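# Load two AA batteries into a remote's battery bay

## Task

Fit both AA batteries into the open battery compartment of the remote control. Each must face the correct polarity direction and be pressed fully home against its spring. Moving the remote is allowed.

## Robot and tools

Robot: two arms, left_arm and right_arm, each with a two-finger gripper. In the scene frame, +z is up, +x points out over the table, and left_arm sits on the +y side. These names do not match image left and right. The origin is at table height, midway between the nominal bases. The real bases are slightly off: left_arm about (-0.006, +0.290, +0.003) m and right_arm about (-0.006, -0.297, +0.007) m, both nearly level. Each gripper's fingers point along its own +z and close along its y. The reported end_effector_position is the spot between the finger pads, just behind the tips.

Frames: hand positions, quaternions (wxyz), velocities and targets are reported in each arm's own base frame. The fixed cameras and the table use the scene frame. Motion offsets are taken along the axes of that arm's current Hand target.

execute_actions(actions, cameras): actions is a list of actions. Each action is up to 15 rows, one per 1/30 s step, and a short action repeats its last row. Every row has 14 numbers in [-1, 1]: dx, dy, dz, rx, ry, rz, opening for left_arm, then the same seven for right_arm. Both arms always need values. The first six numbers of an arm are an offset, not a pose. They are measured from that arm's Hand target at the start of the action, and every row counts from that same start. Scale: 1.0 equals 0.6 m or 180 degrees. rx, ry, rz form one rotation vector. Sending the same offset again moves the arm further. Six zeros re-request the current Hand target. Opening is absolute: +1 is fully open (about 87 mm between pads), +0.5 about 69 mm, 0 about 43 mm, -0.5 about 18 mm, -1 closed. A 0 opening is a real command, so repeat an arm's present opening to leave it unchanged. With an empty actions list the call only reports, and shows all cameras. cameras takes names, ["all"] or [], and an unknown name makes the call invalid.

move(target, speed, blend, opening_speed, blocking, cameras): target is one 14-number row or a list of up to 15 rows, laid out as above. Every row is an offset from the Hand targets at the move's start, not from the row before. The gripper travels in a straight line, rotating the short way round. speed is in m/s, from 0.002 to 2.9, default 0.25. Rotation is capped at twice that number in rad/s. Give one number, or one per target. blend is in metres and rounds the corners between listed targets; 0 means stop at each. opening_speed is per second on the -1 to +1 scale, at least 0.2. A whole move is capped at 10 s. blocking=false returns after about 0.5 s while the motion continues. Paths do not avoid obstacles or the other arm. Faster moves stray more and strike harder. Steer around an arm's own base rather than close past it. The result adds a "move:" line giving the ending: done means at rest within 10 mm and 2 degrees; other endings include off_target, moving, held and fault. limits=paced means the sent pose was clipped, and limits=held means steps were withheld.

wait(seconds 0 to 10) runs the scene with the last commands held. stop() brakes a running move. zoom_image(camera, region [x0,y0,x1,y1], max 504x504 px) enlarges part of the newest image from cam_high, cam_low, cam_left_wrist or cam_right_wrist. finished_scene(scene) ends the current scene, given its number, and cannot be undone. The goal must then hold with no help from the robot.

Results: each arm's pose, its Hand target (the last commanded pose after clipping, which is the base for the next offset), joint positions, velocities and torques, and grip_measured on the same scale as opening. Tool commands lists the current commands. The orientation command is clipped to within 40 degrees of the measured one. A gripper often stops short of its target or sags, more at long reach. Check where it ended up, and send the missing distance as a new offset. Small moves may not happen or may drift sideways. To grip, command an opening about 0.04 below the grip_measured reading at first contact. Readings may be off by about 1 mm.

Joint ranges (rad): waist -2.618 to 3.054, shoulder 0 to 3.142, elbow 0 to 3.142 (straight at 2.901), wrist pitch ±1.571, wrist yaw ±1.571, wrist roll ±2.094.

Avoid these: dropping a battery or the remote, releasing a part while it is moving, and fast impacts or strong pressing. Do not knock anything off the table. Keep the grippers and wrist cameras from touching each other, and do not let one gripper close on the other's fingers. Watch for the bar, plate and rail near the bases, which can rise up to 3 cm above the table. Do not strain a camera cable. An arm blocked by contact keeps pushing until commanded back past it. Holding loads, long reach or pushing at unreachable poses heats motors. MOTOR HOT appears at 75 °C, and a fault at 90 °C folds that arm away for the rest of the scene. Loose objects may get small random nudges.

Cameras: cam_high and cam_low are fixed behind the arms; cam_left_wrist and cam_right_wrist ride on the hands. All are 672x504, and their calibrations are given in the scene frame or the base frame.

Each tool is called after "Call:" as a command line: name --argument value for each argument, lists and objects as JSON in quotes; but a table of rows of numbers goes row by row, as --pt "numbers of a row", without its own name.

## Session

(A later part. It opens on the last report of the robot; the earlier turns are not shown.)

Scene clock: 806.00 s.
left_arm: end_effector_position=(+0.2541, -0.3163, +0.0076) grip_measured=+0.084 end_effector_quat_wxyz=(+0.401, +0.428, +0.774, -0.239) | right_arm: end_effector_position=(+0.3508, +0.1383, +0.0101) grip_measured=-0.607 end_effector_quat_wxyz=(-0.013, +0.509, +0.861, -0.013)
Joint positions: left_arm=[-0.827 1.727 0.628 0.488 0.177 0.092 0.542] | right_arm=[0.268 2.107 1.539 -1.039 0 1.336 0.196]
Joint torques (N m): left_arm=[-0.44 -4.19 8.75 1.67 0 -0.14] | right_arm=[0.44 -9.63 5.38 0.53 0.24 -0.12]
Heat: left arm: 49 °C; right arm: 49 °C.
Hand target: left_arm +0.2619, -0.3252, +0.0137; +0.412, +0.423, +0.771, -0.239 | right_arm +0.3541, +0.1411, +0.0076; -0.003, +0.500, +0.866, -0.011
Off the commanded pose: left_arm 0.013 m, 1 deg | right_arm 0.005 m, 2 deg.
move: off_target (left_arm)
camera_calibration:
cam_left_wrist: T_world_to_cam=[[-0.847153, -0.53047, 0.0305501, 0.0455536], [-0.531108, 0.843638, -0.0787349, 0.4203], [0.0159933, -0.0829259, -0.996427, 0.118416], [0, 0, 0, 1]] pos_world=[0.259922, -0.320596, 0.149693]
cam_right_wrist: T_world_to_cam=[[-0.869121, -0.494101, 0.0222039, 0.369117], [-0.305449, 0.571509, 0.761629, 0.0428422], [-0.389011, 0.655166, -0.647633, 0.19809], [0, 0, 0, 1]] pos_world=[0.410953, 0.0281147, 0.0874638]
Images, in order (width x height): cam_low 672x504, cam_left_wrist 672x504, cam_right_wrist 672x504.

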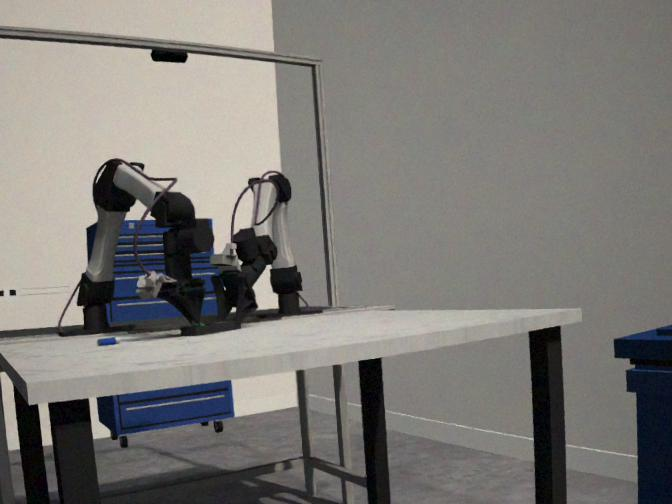

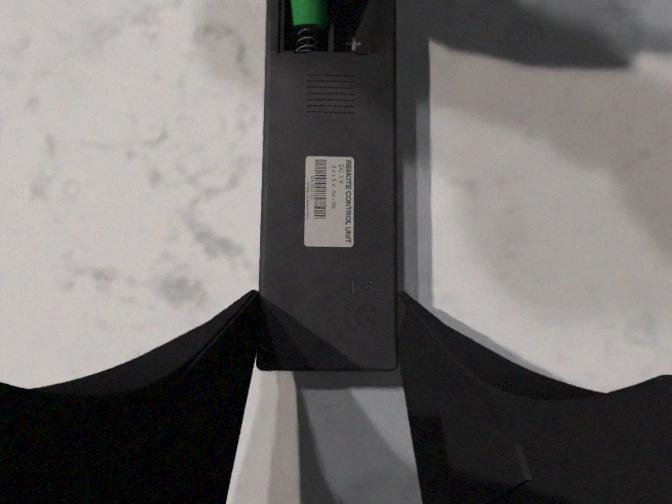

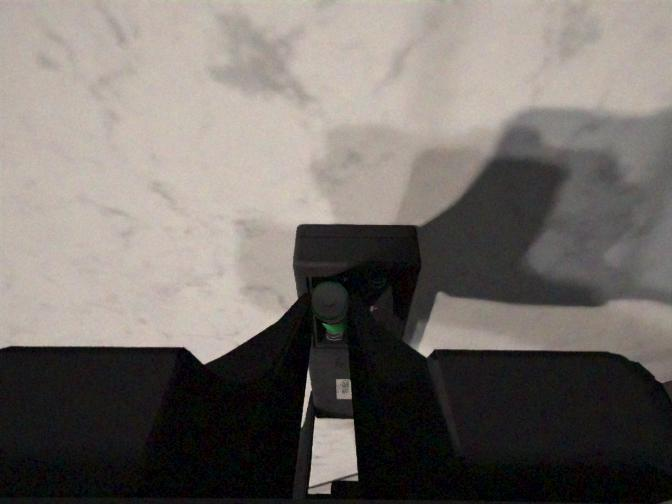

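Call:
move --target '[0,0,0,0,0,0,0.03,0.025,0.0,0.004,0,0,0,-0.69]' --speed 0.05 --cameras '["cam_low","cam_right_wrist","cam_left_wrist"]'

Call:
zoom_image --camera "cam_right_wrist" --region '[230, 180, 450, 400]'

Call:
zoom_image --camera "cam_left_wrist" --region '[220, 0, 440, 220]'

Scene clock: 812.17 s.
left_arm: end_effector_position=(+0.2541, -0.3163, +0.0076) grip_measured=+0.084 end_effector_quat_wxyz=(+0.401, +0.428, +0.774, -0.239) | right_arm: end_effector_position=(+0.3494, +0.1417, +0.0062) grip_measured=-0.608 end_effector_quat_wxyz=(-0.002, +0.502, +0.865, -0.019)
Joint positions: left_arm=[-0.827 1.727 0.628 0.488 0.177 0.092 0.542] | right_arm=[0.288 2.107 1.526 -1.021 0.023 1.34 0.196]
Joint torques (N m): left_arm=[-0.4 -4.19 8.77 1.68 0.01 -0.14] | right_arm=[1.74 -10.43 3.96 0.52 0.04 0.29]
Heat: left arm: 49 °C; right arm: 49 °C.
Hand target: left_arm +0.2619, -0.3252, +0.0137; +0.412, +0.423, +0.771, -0.239 | right_arm +0.3466, +0.1541, +0.0051; -0.003, +0.500, +0.866, -0.011
Off the commanded pose: left_arm 0.013 m, 1 deg | right_arm 0.013 m, 1 deg.
move: off_target (left_arm, right_arm)
camera_calibration:
cam_left_wrist: T_world_to_cam=[[-0.847153, -0.53047, 0.0305501, 0.0455536], [-0.531108, 0.843638, -0.0787349, 0.4203], [0.0159933, -0.0829259, -0.996427, 0.118416], [0, 0, 0, 1]] pos_world=[0.259922, -0.320596, 0.149693]
cam_right_wrist: T_world_to_cam=[[-0.860966, -0.508148, 0.0228909, 0.368767], [-0.323414, 0.581592, 0.746428, 0.0484154], [-0.392609, 0.635245, -0.665072, 0.196936], [0, 0, 0, 1]] pos_world=[0.410473, 0.0341276, 0.0863967]
Images, in order (width x height): cam_low 672x504, cam_left_wrist 672x504, cam_right_wrist 672x504.

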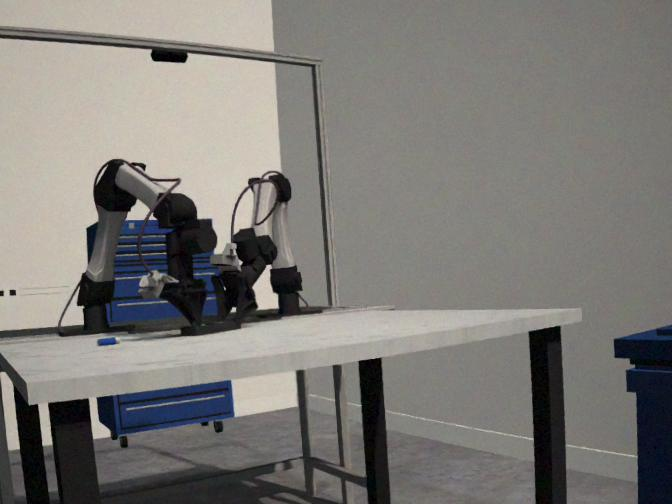

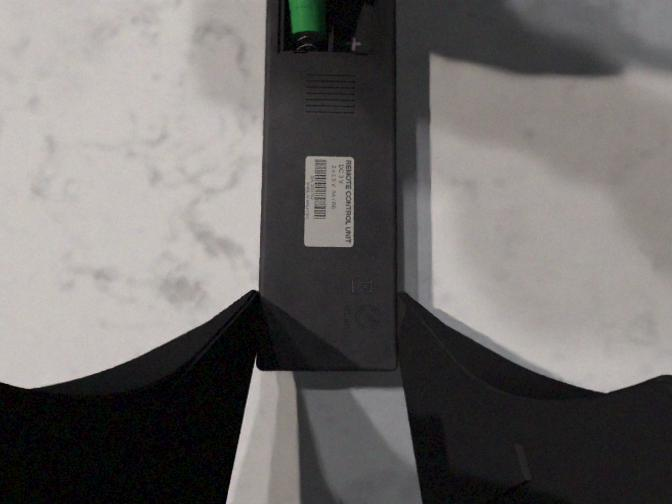

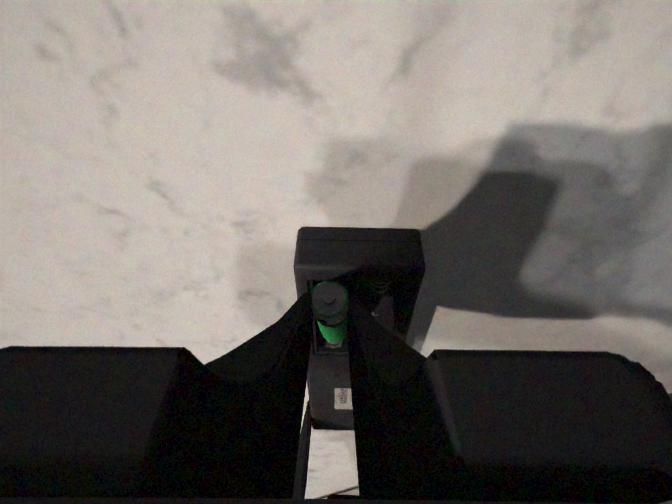

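Scaled by 2.291 from the camera's 672x504 image, which has a finer 960x720 frame.

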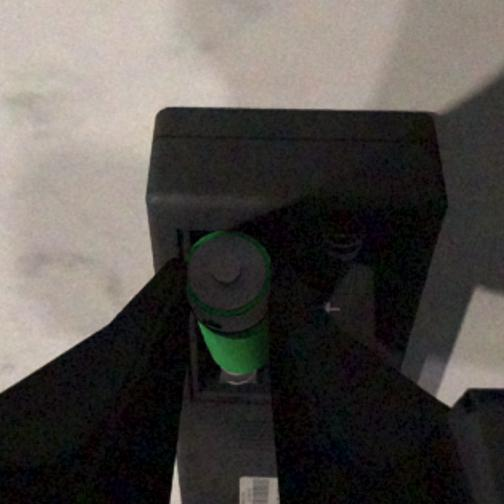

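Scaled by 2.291 from the camera's 672x504 image, which has a finer 960x720 frame.

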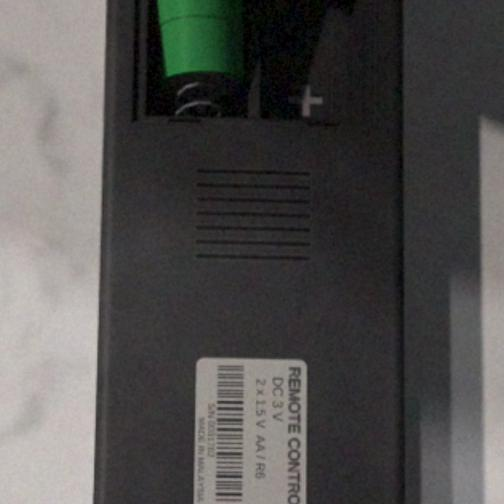

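Call:
move --target '[0,0,0,0,0,0,0.03,0.022,0.0,0.006,0,0.03,0,-0.69]' --speed 0.05 --cameras '["cam_low","cam_right_wrist","cam_left_wrist"]'

Call:
zoom_image --camera "cam_right_wrist" --region '[230, 180, 450, 400]'

Call:
zoom_image --camera "cam_left_wrist" --region '[220, 0, 440, 220]'

Call:
zoom_image --camera "cam_low" --region '[140, 280, 260, 360]'

Scene clock: 817.57 s.
left_arm: end_effector_position=(+0.2541, -0.3162, +0.0075) grip_measured=+0.084 end_effector_quat_wxyz=(+0.401, +0.428, +0.774, -0.238) | right_arm: end_effector_position=(+0.3484, +0.1438, +0.0058) grip_measured=-0.608 end_effector_quat_wxyz=(-0.007, +0.502, +0.865, -0.015)
Joint positions: left_arm=[-0.827 1.727 0.628 0.488 0.177 0.092 0.542] | right_arm=[0.288 2.107 1.522 -1.017 0.009 1.34 0.196]
Joint torques (N m): left_arm=[-0.44 -4.21 8.77 1.67 0 -0.13] | right_arm=[1.22 -8.77 4.33 0.52 -0.74 0.14]
Heat: left arm: 49 °C; right arm: 48 °C.
Hand target: left_arm +0.2619, -0.3252, +0.0137; +0.412, +0.423, +0.771, -0.239 | right_arm +0.3400, +0.1654, +0.0015; -0.044, +0.500, +0.865, +0.013
Off the commanded pose: left_arm 0.013 m, 1 deg | right_arm 0.024 m, 5 deg.
move: off_target (left_arm, right_arm)
camera_calibration:
cam_left_wrist: T_world_to_cam=[[-0.84715, -0.530469, 0.0306456, 0.045542], [-0.531122, 0.843668, -0.078324, 0.420243], [0.0156937, -0.0826287, -0.996457, 0.118494], [0, 0, 0, 1]] pos_world=[0.259921, -0.320596, 0.149593]
cam_right_wrist: T_world_to_cam=[[-0.861071, -0.508103, 0.0196911, 0.36913], [-0.320352, 0.572152, 0.754995, 0.0473598], [-0.394881, 0.643796, -0.655435, 0.194377], [0, 0, 0, 1]] pos_world=[0.409774, 0.0353201, 0.0843763]
Images, in order (width x height): cam_low 672x504, cam_left_wrist 672x504, cam_right_wrist 672x504.

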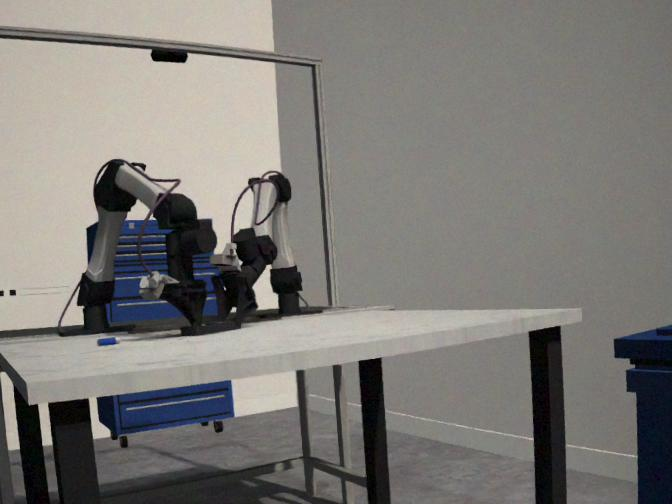

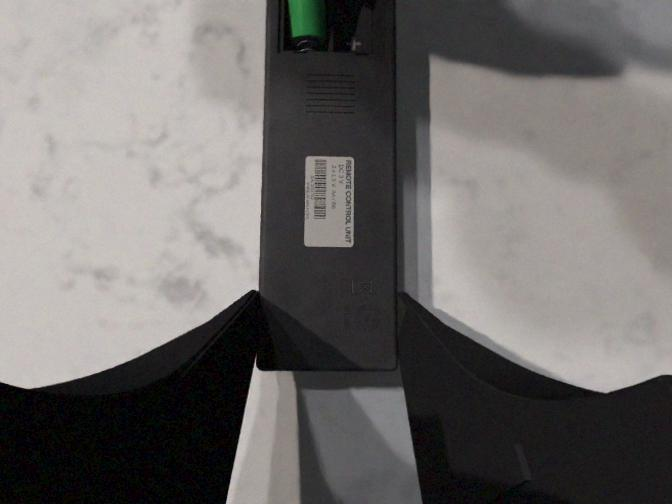

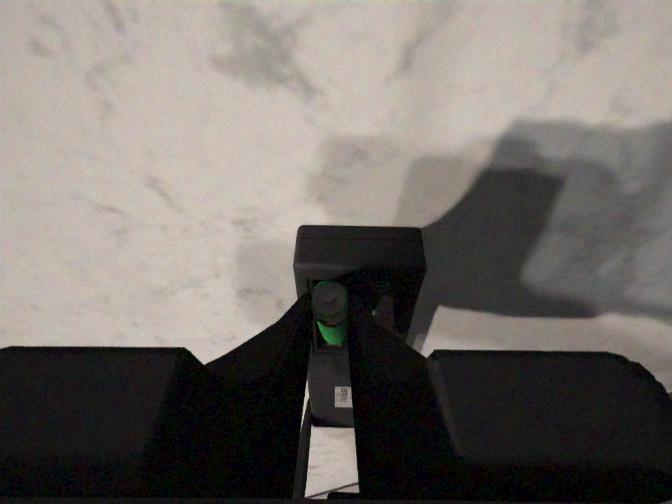

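Scaled by 2.291 from the camera's 672x504 image, which has a finer 960x720 frame.

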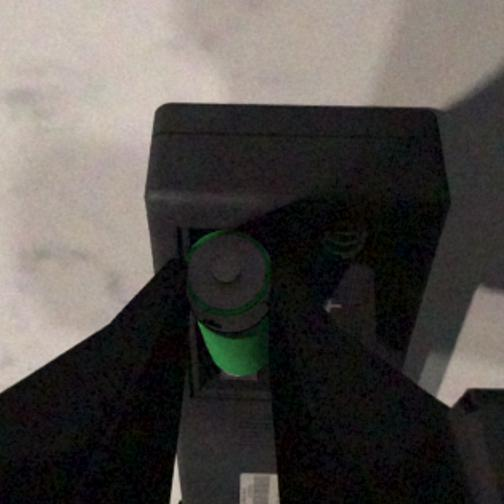

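Scaled by 2.291 from the camera's 672x504 image, which has a finer 960x720 frame.

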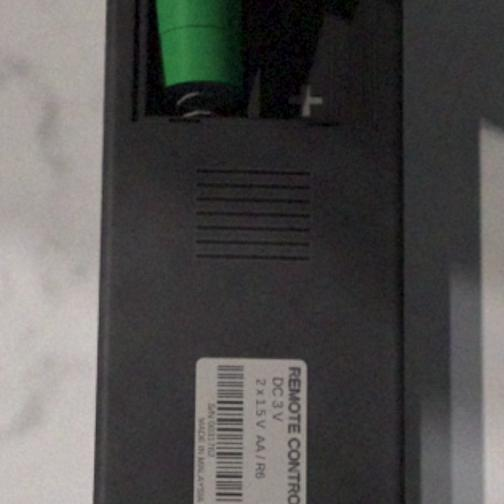

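Scaled by 4.200 from the camera's 672x504 image, which has a finer 960x720 frame.

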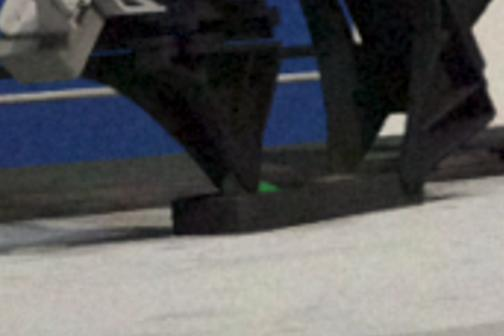

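Call:
move --target '[0,0,0,0,0,0,0.03,0.014,0.0,0.018,0,0.0,0,-0.69]' --speed 0.05 --cameras '["cam_low","cam_right_wrist","cam_left_wrist"]'

Call:
zoom_image --camera "cam_right_wrist" --region '[230, 180, 450, 400]'

Call:
zoom_image --camera "cam_left_wrist" --region '[220, 0, 440, 220]'

Call:
zoom_image --camera "cam_low" --region '[140, 280, 260, 360]'

Scene clock: 822.50 s.
left_arm: end_effector_position=(+0.2541, -0.3162, +0.0075) grip_measured=+0.084 end_effector_quat_wxyz=(+0.401, +0.428, +0.774, -0.238) | right_arm: end_effector_position=(+0.3477, +0.1440, +0.0030) grip_measured=-0.609 end_effector_quat_wxyz=(-0.007, +0.503, +0.864, -0.012)
Joint positions: left_arm=[-0.827 1.727 0.628 0.488 0.177 0.092 0.542] | right_arm=[0.288 2.104 1.506 -1 0.007 1.343 0.196]
Joint torques (N m): left_arm=[-0.43 -4.16 8.73 1.66 0 -0.13] | right_arm=[2.96 -8.09 2.93 0.66 -0.66 0.36]
Heat: left arm: 49 °C; right arm: 48 °C.
Hand target: left_arm +0.2619, -0.3252, +0.0137; +0.412, +0.423, +0.771, -0.239 | right_arm +0.3351, +0.1734, -0.0085; -0.044, +0.500, +0.865, +0.013
Off the commanded pose: left_arm 0.013 m, 1 deg | right_arm 0.034 m, 5 deg.
move: off_target (left_arm, right_arm)
camera_calibration:
cam_left_wrist: T_world_to_cam=[[-0.84715, -0.530469, 0.0306456, 0.045542], [-0.531122, 0.843668, -0.078324, 0.420243], [0.0156937, -0.0826287, -0.996457, 0.118494], [0, 0, 0, 1]] pos_world=[0.259921, -0.320596, 0.149593]
cam_right_wrist: T_world_to_cam=[[-0.862516, -0.505804, 0.0151245, 0.36879], [-0.321461, 0.570759, 0.755577, 0.0497612], [-0.390807, 0.646835, -0.654885, 0.190336], [0, 0, 0, 1]] pos_world=[0.408468, 0.0350181, 0.0814718]
Images, in order (width x height): cam_low 672x504, cam_left_wrist 672x504, cam_right_wrist 672x504.

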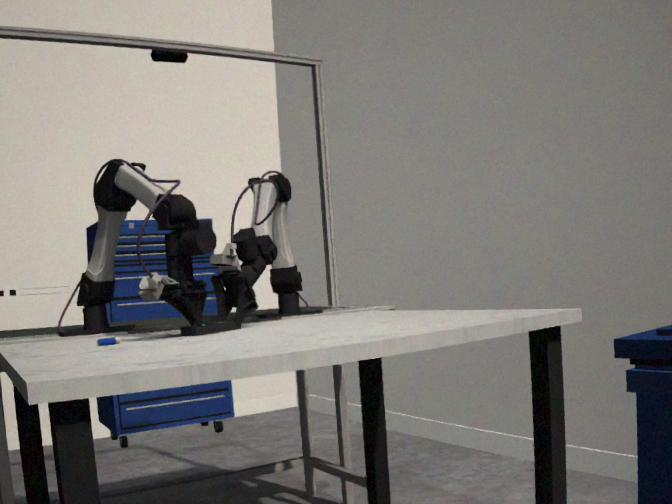

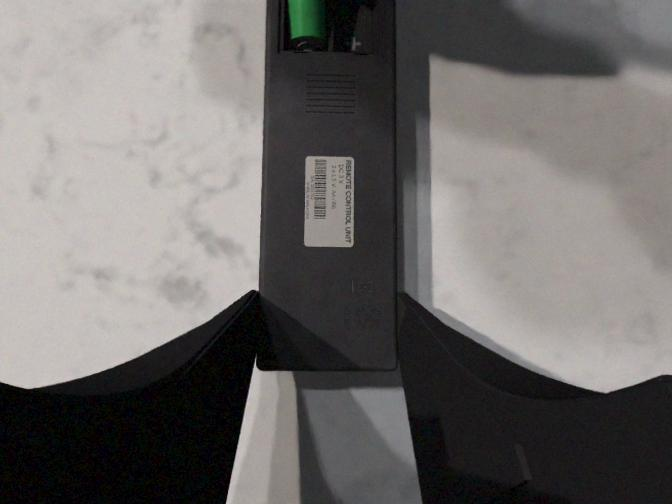

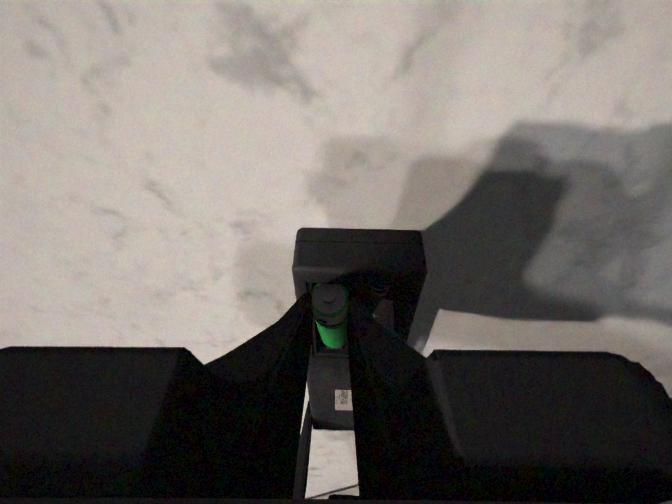

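Scaled by 2.291 from the camera's 672x504 image, which has a finer 960x720 frame.

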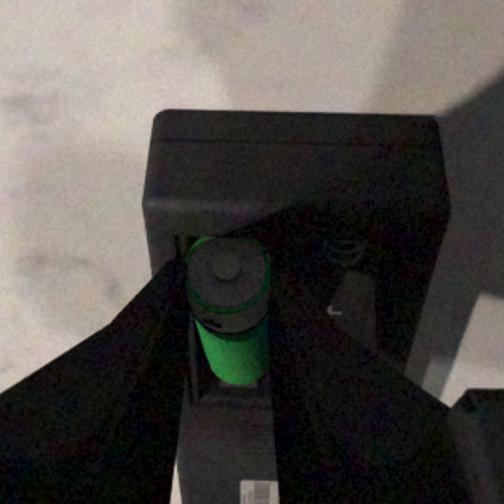

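Scaled by 2.291 from the camera's 672x504 image, which has a finer 960x720 frame.

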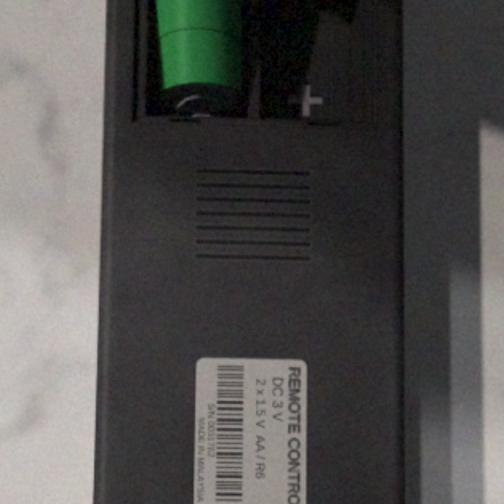

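Scaled by 4.200 from the camera's 672x504 image, which has a finer 960x720 frame.

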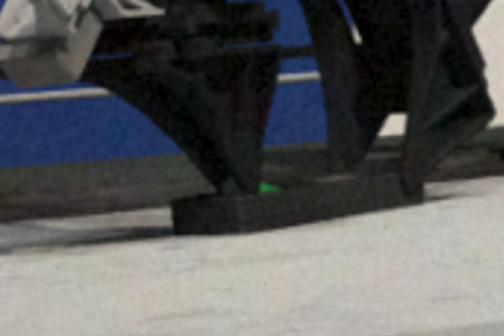

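Call:
move --target '[0,0,0,0,0,0,0.03,0.004,0.0,0.02,0,0.02,0,-0.69]' --speed 0.05 --cameras '["cam_right_wrist","cam_left_wrist"]'

Call:
zoom_image --camera "cam_right_wrist" --region '[230, 180, 450, 400]'

Call:
zoom_image --camera "cam_left_wrist" --region '[220, 0, 440, 220]'

Scene clock: 830.00 s.
left_arm: end_effector_position=(+0.2540, -0.3162, +0.0074) grip_measured=+0.084 end_effector_quat_wxyz=(+0.401, +0.428, +0.774, -0.238) | right_arm: end_effector_position=(+0.3475, +0.1446, +0.0023) grip_measured=-0.609 end_effector_quat_wxyz=(-0.018, +0.509, +0.861, -0.001)
Joint positions: left_arm=[-0.827 1.727 0.628 0.487 0.177 0.091 0.542] | right_arm=[0.275 2.104 1.497 -0.991 -0.024 1.343 0.196]
Joint torques (N m): left_arm=[-0.4 -4.21 8.77 1.67 0 -0.14] | right_arm=[2.36 -5.37 2.25 0.88 -0.99 0.13]
Heat: left arm: 49 °C; right arm: 48 °C.
Hand target: left_arm +0.2619, -0.3252, +0.0137; +0.412, +0.423, +0.771, -0.239 | right_arm +0.3332, +0.1762, -0.0202; -0.071, +0.499, +0.863, +0.029
Off the commanded pose: left_arm 0.014 m, 1 deg | right_arm 0.041 m, 7 deg.
move: off_target (left_arm, right_arm)
camera_calibration:
cam_left_wrist: T_world_to_cam=[[-0.847033, -0.530633, 0.0310352, 0.0454559], [-0.531323, 0.843574, -0.0779673, 0.420119], [0.0151915, -0.0825306, -0.996473, 0.118567], [0, 0, 0, 1]] pos_world=[0.25992, -0.320495, 0.149494]
cam_right_wrist: T_world_to_cam=[[-0.86933, -0.494184, 0.00688363, 0.369653], [-0.307642, 0.551975, 0.775035, 0.0476827], [-0.38681, 0.671644, -0.63188, 0.184408], [0, 0, 0, 1]] pos_world=[0.40735, 0.0325008, 0.0770233]
Images, in order (width x height): cam_left_wrist 672x504, cam_right_wrist 672x504.

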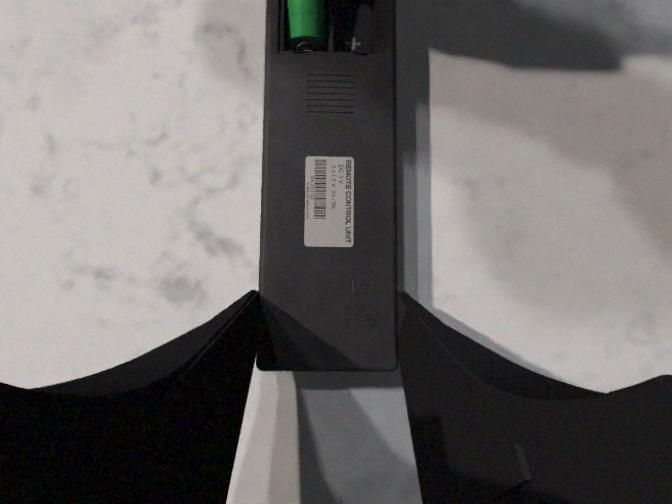

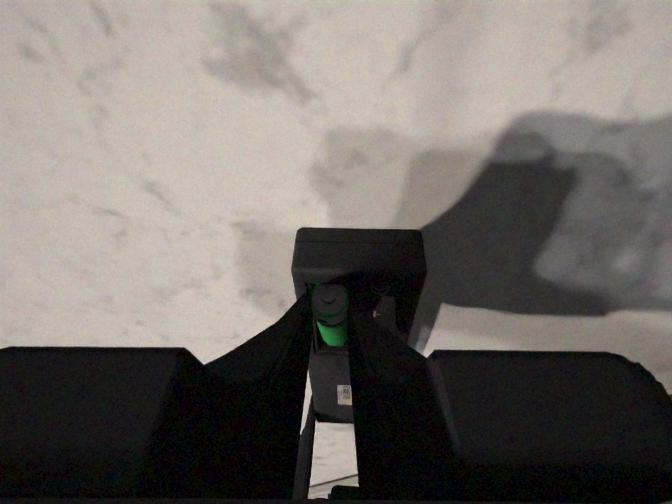

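Scaled by 2.291 from the camera's 672x504 image, which has a finer 960x720 frame.

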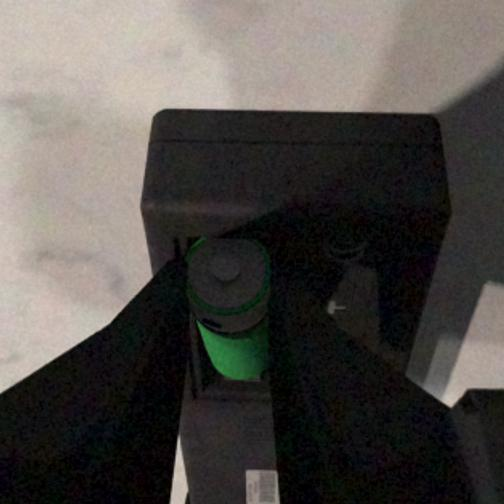

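Scaled by 2.291 from the camera's 672x504 image, which has a finer 960x720 frame.

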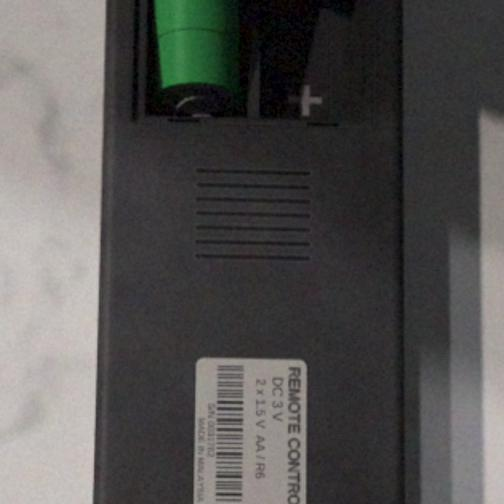

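Call:
move --target '[0,0,0,0,0,0,0.03,-0.035,0.0,-0.012,0,0.0,0,-0.69]' --speed 0.04 --cameras '["cam_right_wrist","cam_left_wrist"]'

Call:
zoom_image --camera "cam_right_wrist" --region '[230, 180, 450, 400]'

Call:
zoom_image --camera "cam_left_wrist" --region '[220, 0, 440, 220]'

Scene clock: 836.33 s.
left_arm: end_effector_position=(+0.2540, -0.3162, +0.0074) grip_measured=+0.084 end_effector_quat_wxyz=(+0.401, +0.428, +0.774, -0.238) | right_arm: end_effector_position=(+0.3483, +0.1433, +0.0025) grip_measured=-0.609 end_effector_quat_wxyz=(-0.045, +0.507, +0.860, +0.021)
Joint positions: left_arm=[-0.827 1.727 0.628 0.487 0.177 0.091 0.542] | right_arm=[0.24 2.118 1.505 -0.994 -0.093 1.303 0.196]
Joint torques (N m): left_arm=[-0.44 -4.18 8.75 1.68 0 -0.14] | right_arm=[1.31 -5.29 4.44 0.64 -0.37 0.03]
Heat: left arm: 49 °C; right arm: 47 °C.
Hand target: left_arm +0.2619, -0.3252, +0.0137; +0.412, +0.423, +0.771, -0.239 | right_arm +0.3442, +0.1574, -0.0164; -0.071, +0.499, +0.863, +0.029
Off the commanded pose: left_arm 0.014 m, 1 deg | right_arm 0.024 m, 3 deg.
move: off_target (left_arm, right_arm)
camera_calibration:
cam_left_wrist: T_world_to_cam=[[-0.847033, -0.530633, 0.0310352, 0.0454559], [-0.531323, 0.843574, -0.0779673, 0.420119], [0.0151915, -0.0825306, -0.996473, 0.118567], [0, 0, 0, 1]] pos_world=[0.25992, -0.320495, 0.149494]
cam_right_wrist: T_world_to_cam=[[-0.86832, -0.495989, -0.00388528, 0.369647], [-0.288424, 0.498535, 0.81748, 0.0494051], [-0.403524, 0.710955, -0.575943, 0.185723], [0, 0, 0, 1]] pos_world=[0.410166, 0.0266698, 0.0680146]
Images, in order (width x height): cam_left_wrist 672x504, cam_right_wrist 672x504.

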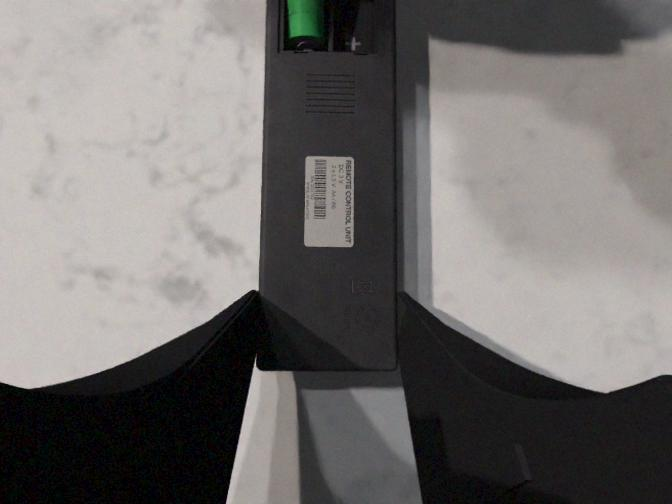

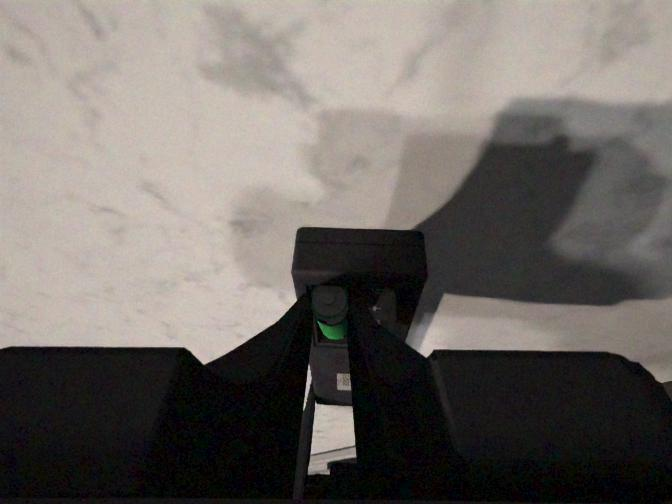

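Scaled by 2.291 from the camera's 672x504 image, which has a finer 960x720 frame.

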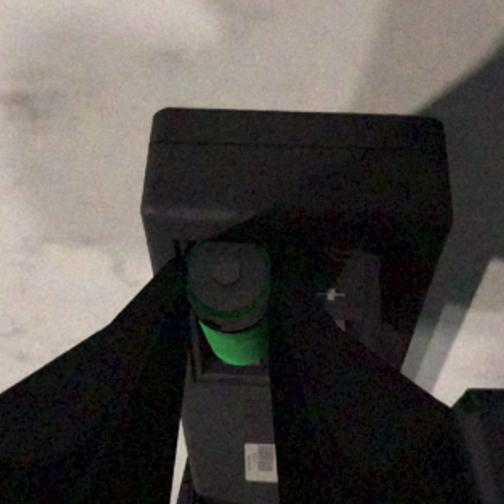

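Scaled by 2.291 from the camera's 672x504 image, which has a finer 960x720 frame.

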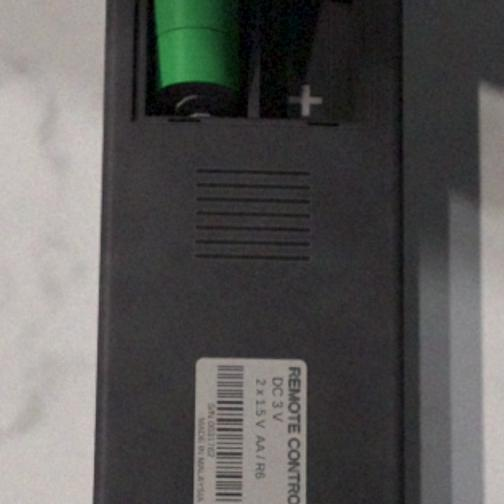

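Call:
move --target '[0,0,0,0,0,0,0.03,-0.03,0.0,-0.025,0,-0.02,0,-0.69]' --speed 0.04 --cameras '["cam_right_wrist","cam_left_wrist"]'

Call:
zoom_image --camera "cam_right_wrist" --region '[230, 180, 450, 400]'

Call:
zoom_image --camera "cam_left_wrist" --region '[220, 0, 440, 220]'

Scene clock: 844.03 s.
left_arm: end_effector_position=(+0.2540, -0.3162, +0.0074) grip_measured=+0.084 end_effector_quat_wxyz=(+0.401, +0.428, +0.774, -0.238) | right_arm: end_effector_position=(+0.3492, +0.1420, +0.0034) grip_measured=-0.610 end_effector_quat_wxyz=(-0.049, +0.504, +0.862, +0.017)
Joint positions: left_arm=[-0.827 1.727 0.628 0.487 0.177 0.091 0.542] | right_arm=[0.237 2.13 1.527 -1.015 -0.093 1.292 0.195]
Joint torques (N m): left_arm=[-0.43 -4.21 8.77 1.67 -0.01 -0.13] | right_arm=[-0.23 -8.05 5.91 0.46 0.24 -0.11]
Heat: left arm: 49 °C; right arm: 46 °C.
Hand target: left_arm +0.2619, -0.3252, +0.0137; +0.412, +0.423, +0.771, -0.239 | right_arm +0.3544, +0.1402, -0.0042; -0.044, +0.500, +0.865, +0.013
Off the commanded pose: left_arm 0.014 m, 1 deg | right_arm 0.009 m, 1 deg.
move: off_target (left_arm)
camera_calibration:
cam_left_wrist: T_world_to_cam=[[-0.847033, -0.530633, 0.0310352, 0.0454559], [-0.531323, 0.843574, -0.0779673, 0.420119], [0.0151915, -0.0825306, -0.996473, 0.118567], [0, 0, 0, 1]] pos_world=[0.25992, -0.320495, 0.149494]
cam_right_wrist: T_world_to_cam=[[-0.864554, -0.502502, 0.00610995, 0.369331], [-0.283859, 0.49834, 0.819196, 0.0479613], [-0.414693, 0.706505, -0.573482, 0.192097], [0, 0, 0, 1]] pos_world=[0.412582, 0.0259713, 0.0686178]
Images, in order (width x height): cam_left_wrist 672x504, cam_right_wrist 672x504.

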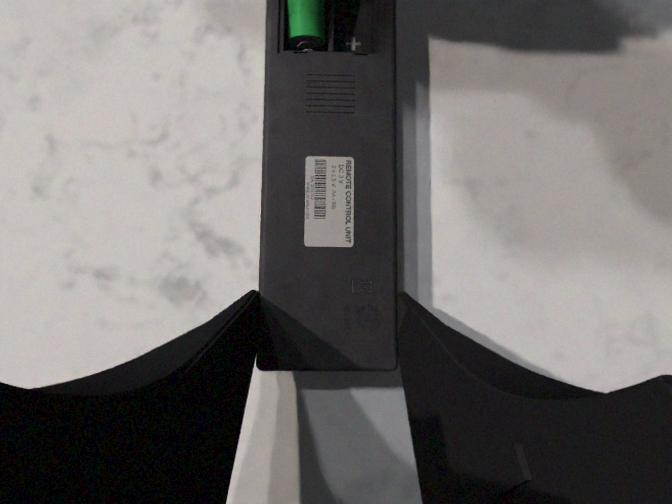

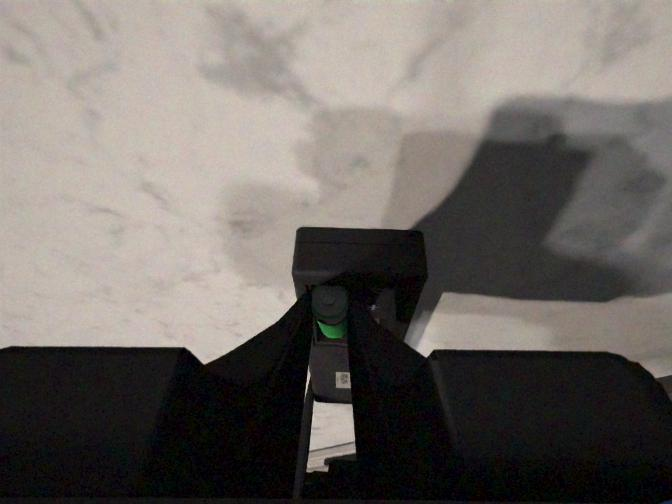

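Scaled by 2.291 from the camera's 672x504 image, which has a finer 960x720 frame.

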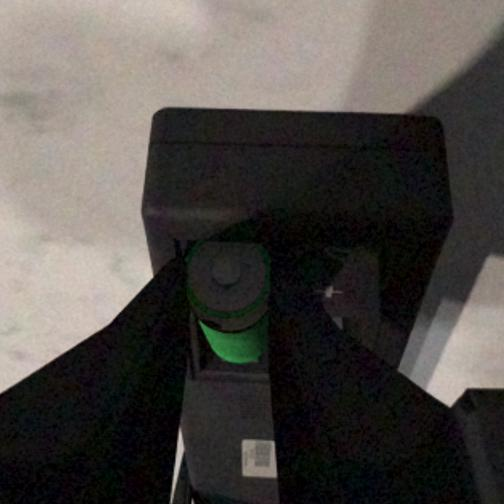

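Scaled by 2.291 from the camera's 672x504 image, which has a finer 960x720 frame.

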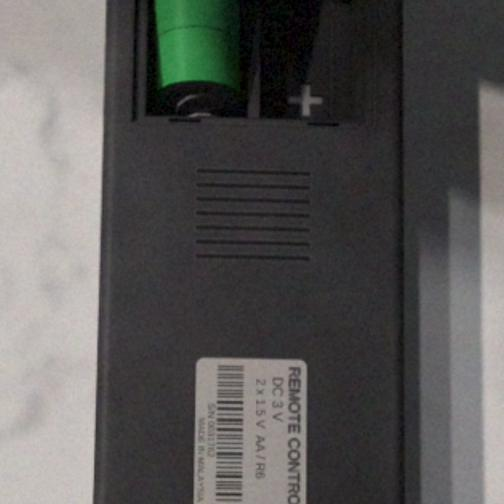

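Call:
move --pt "0 0 0 0 0 0 0.03 0 0.0 0 0 0 0 -0.5" --pt "0 0 0 0 0 0 0.03 0.0 0.0 -0.06 0 0 0 -0.5" --speed 0.05 --opening_speed 0.4 --cameras '["cam_low","cam_right_wrist","cam_left_wrist"]'

Call:
zoom_image --camera "cam_right_wrist" --region '[230, 180, 450, 400]'

Call:
zoom_image --camera "cam_left_wrist" --region '[220, 0, 440, 220]'

Call:
zoom_image --camera "cam_low" --region '[140, 280, 260, 360]'

Scene clock: 851.00 s.
left_arm: end_effector_position=(+0.2540, -0.3162, +0.0074) grip_measured=+0.084 end_effector_quat_wxyz=(+0.401, +0.428, +0.774, -0.238) | right_arm: end_effector_position=(+0.3462, +0.1406, +0.0209) grip_measured=-0.500 end_effector_quat_wxyz=(-0.063, +0.504, +0.862, +0.002)
Joint positions: left_arm=[-0.827 1.727 0.628 0.487 0.177 0.091 0.542] | right_arm=[0.236 2.134 1.602 -1.127 -0.091 1.29 0.25]
Joint torques (N m): left_arm=[-0.46 -4.18 8.76 1.68 -0.01 -0.14] | right_arm=[-0.92 -11.75 7.3 0.26 0.22 -0.1]
Heat: left arm: 49 °C; right arm: 46 °C.
Hand target: left_arm +0.2619, -0.3252, +0.0137; +0.412, +0.423, +0.771, -0.239 | right_arm +0.3567, +0.1378, +0.0317; -0.043, +0.500, +0.865, +0.013
Off the commanded pose: left_arm 0.014 m, 1 deg | right_arm 0.015 m, 3 deg.
move: off_target (left_arm, right_arm)
camera_calibration:
cam_left_wrist: T_world_to_cam=[[-0.847033, -0.530633, 0.0310352, 0.0454559], [-0.531323, 0.843574, -0.0779673, 0.420119], [0.0151915, -0.0825306, -0.996473, 0.118567], [0, 0, 0, 1]] pos_world=[0.25992, -0.320495, 0.149494]
cam_right_wrist: T_world_to_cam=[[-0.86274, -0.503633, 0.0450894, 0.364664], [-0.252914, 0.50702, 0.823993, 0.0215092], [-0.437852, 0.699488, -0.564803, 0.21069], [0, 0, 0, 1]] pos_world=[0.412301, 0.0253762, 0.0848323]
Images, in order (width x height): cam_low 672x504, cam_left_wrist 672x504, cam_right_wrist 672x504.

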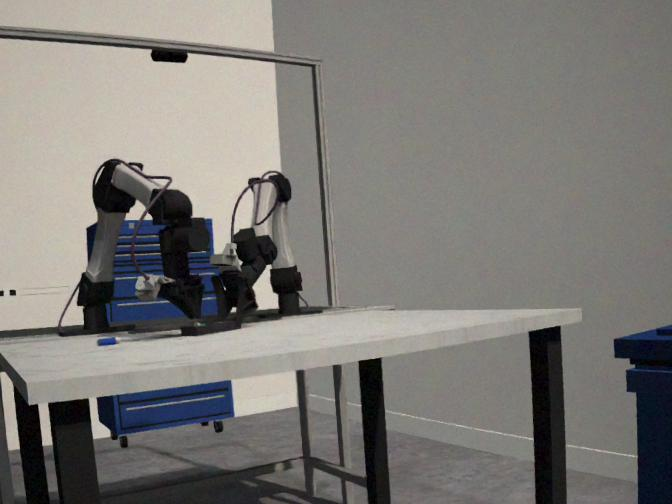

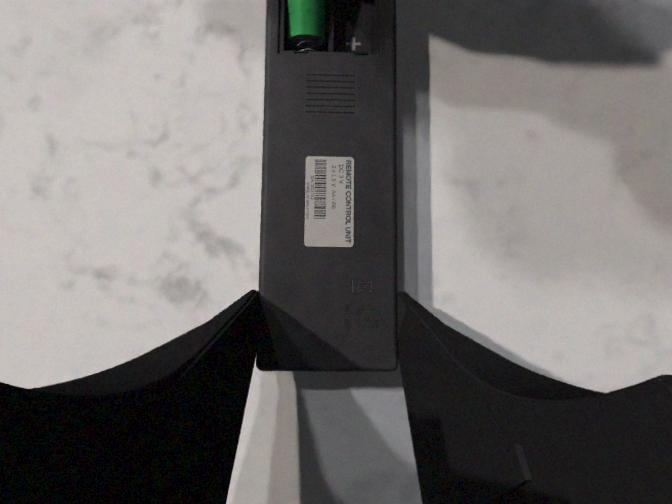

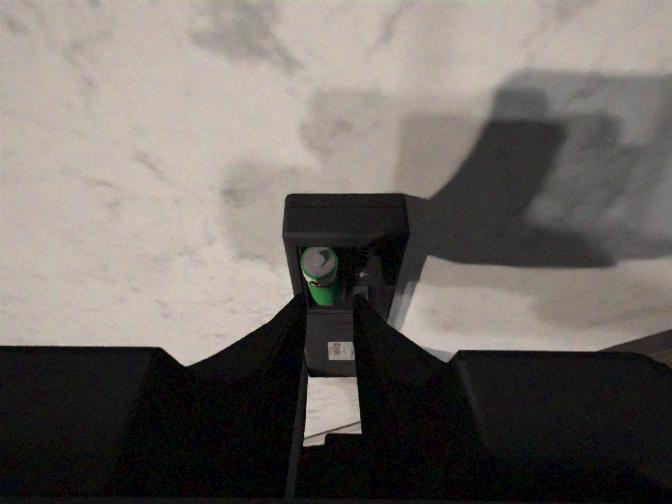

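Scaled by 2.291 from the camera's 672x504 image, which has a finer 960x720 frame.

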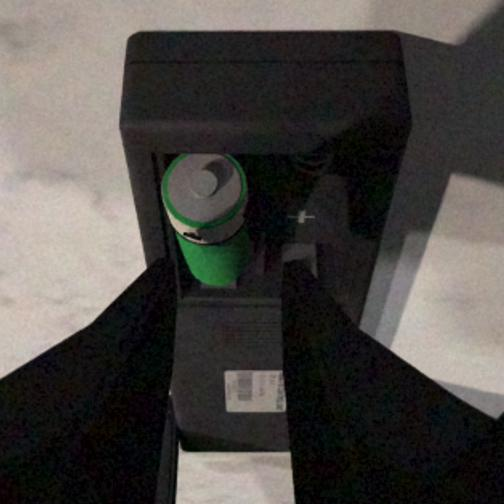

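Scaled by 2.291 from the camera's 672x504 image, which has a finer 960x720 frame.

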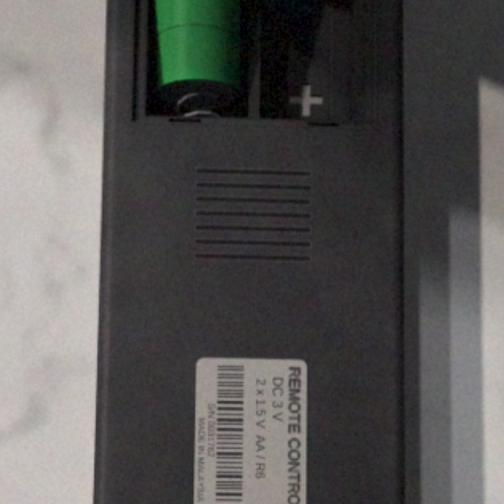

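Scaled by 4.200 from the camera's 672x504 image, which has a finer 960x720 frame.

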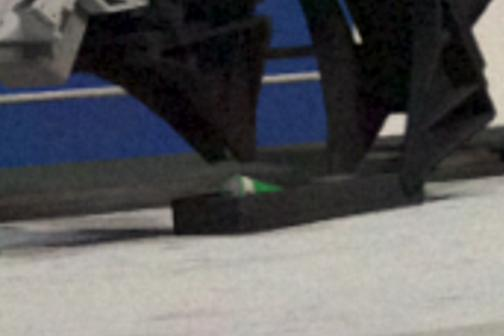

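Call:
move --pt "0 0 0 0 0 0 0.03 -0.005 0.0 0.0 0 0 0 -0.8" --pt "0 0 0 0 0 0 0.03 -0.005 0.0 0.026 0 0 0 -0.8" --speed 0.05 --opening_speed 0.6 --cameras '["cam_low","cam_right_wrist","cam_left_wrist"]'

Call:
zoom_image --camera "cam_right_wrist" --region '[230, 180, 450, 400]'

Call:
zoom_image --camera "cam_low" --region '[140, 280, 260, 360]'

Scene clock: 863.30 s.
left_arm: end_effector_position=(+0.2540, -0.3162, +0.0074) grip_measured=+0.084 end_effector_quat_wxyz=(+0.401, +0.428, +0.774, -0.238) | right_arm: end_effector_position=(+0.3529, +0.1388, +0.0181) grip_measured=-0.800 end_effector_quat_wxyz=(-0.053, +0.504, +0.862, +0.012)
Joint positions: left_arm=[-0.827 1.727 0.628 0.487 0.177 0.091 0.542] | right_arm=[0.227 2.134 1.594 -1.092 -0.09 1.283 0.1]
Joint torques (N m): left_arm=[-0.43 -4.16 8.77 1.67 -0.01 -0.14] | right_arm=[-0.51 -9.99 5.16 0.43 0.23 -0.11]
Heat: left arm: 49 °C; right arm: 47 °C.
Hand target: left_arm +0.2619, -0.3252, +0.0137; +0.412, +0.423, +0.771, -0.239 | right_arm +0.3571, +0.1362, +0.0159; -0.043, +0.500, +0.865, +0.013
Off the commanded pose: left_arm 0.014 m, 1 deg | right_arm 0.005 m, 1 deg.
move: off_target (left_arm)
camera_calibration:
cam_left_wrist: T_world_to_cam=[[-0.847033, -0.530633, 0.0310352, 0.0454559], [-0.531323, 0.843574, -0.0779673, 0.420119], [0.0151915, -0.0825306, -0.996473, 0.118567], [0, 0, 0, 1]] pos_world=[0.25992, -0.320495, 0.149494]
cam_right_wrist: T_world_to_cam=[[-0.864539, -0.502204, 0.0190521, 0.370592], [-0.273869, 0.502572, 0.820011, 0.0344678], [-0.421388, 0.703713, -0.572031, 0.207068], [0, 0, 0, 1]] pos_world=[0.417087, 0.0230734, 0.083125]
Images, in order (width x height): cam_low 672x504, cam_left_wrist 672x504, cam_right_wrist 672x504.

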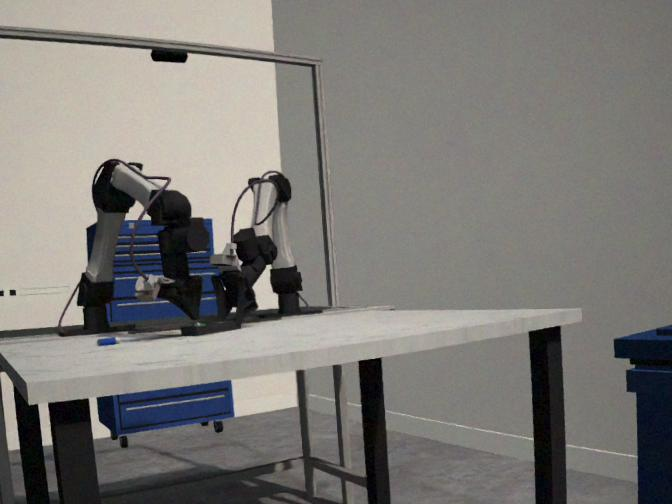

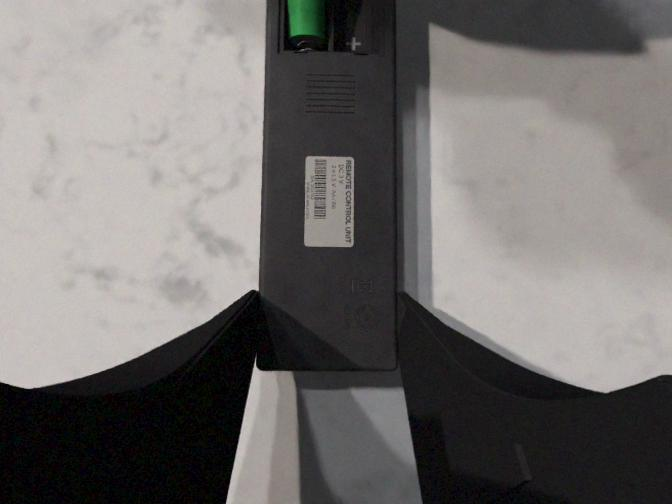

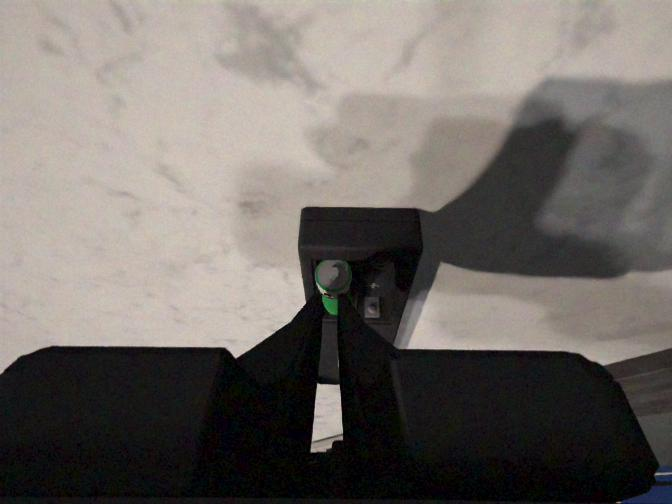

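Scaled by 2.291 from the camera's 672x504 image, which has a finer 960x720 frame.

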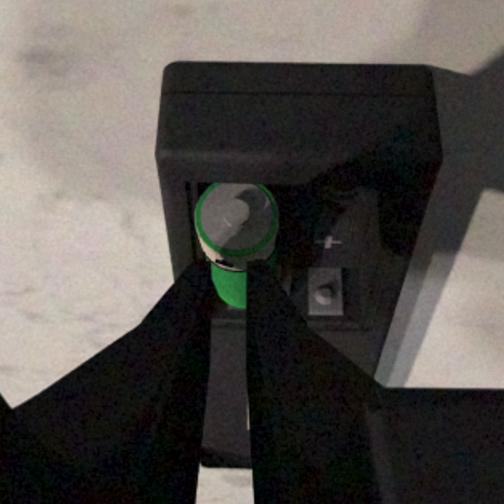

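Scaled by 4.200 from the camera's 672x504 image, which has a finer 960x720 frame.

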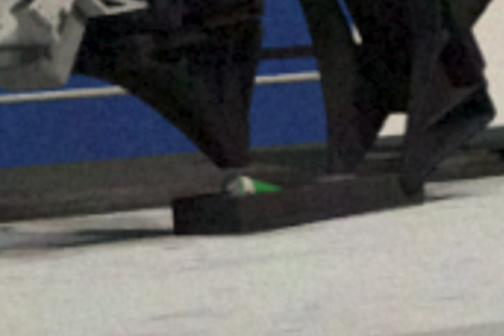

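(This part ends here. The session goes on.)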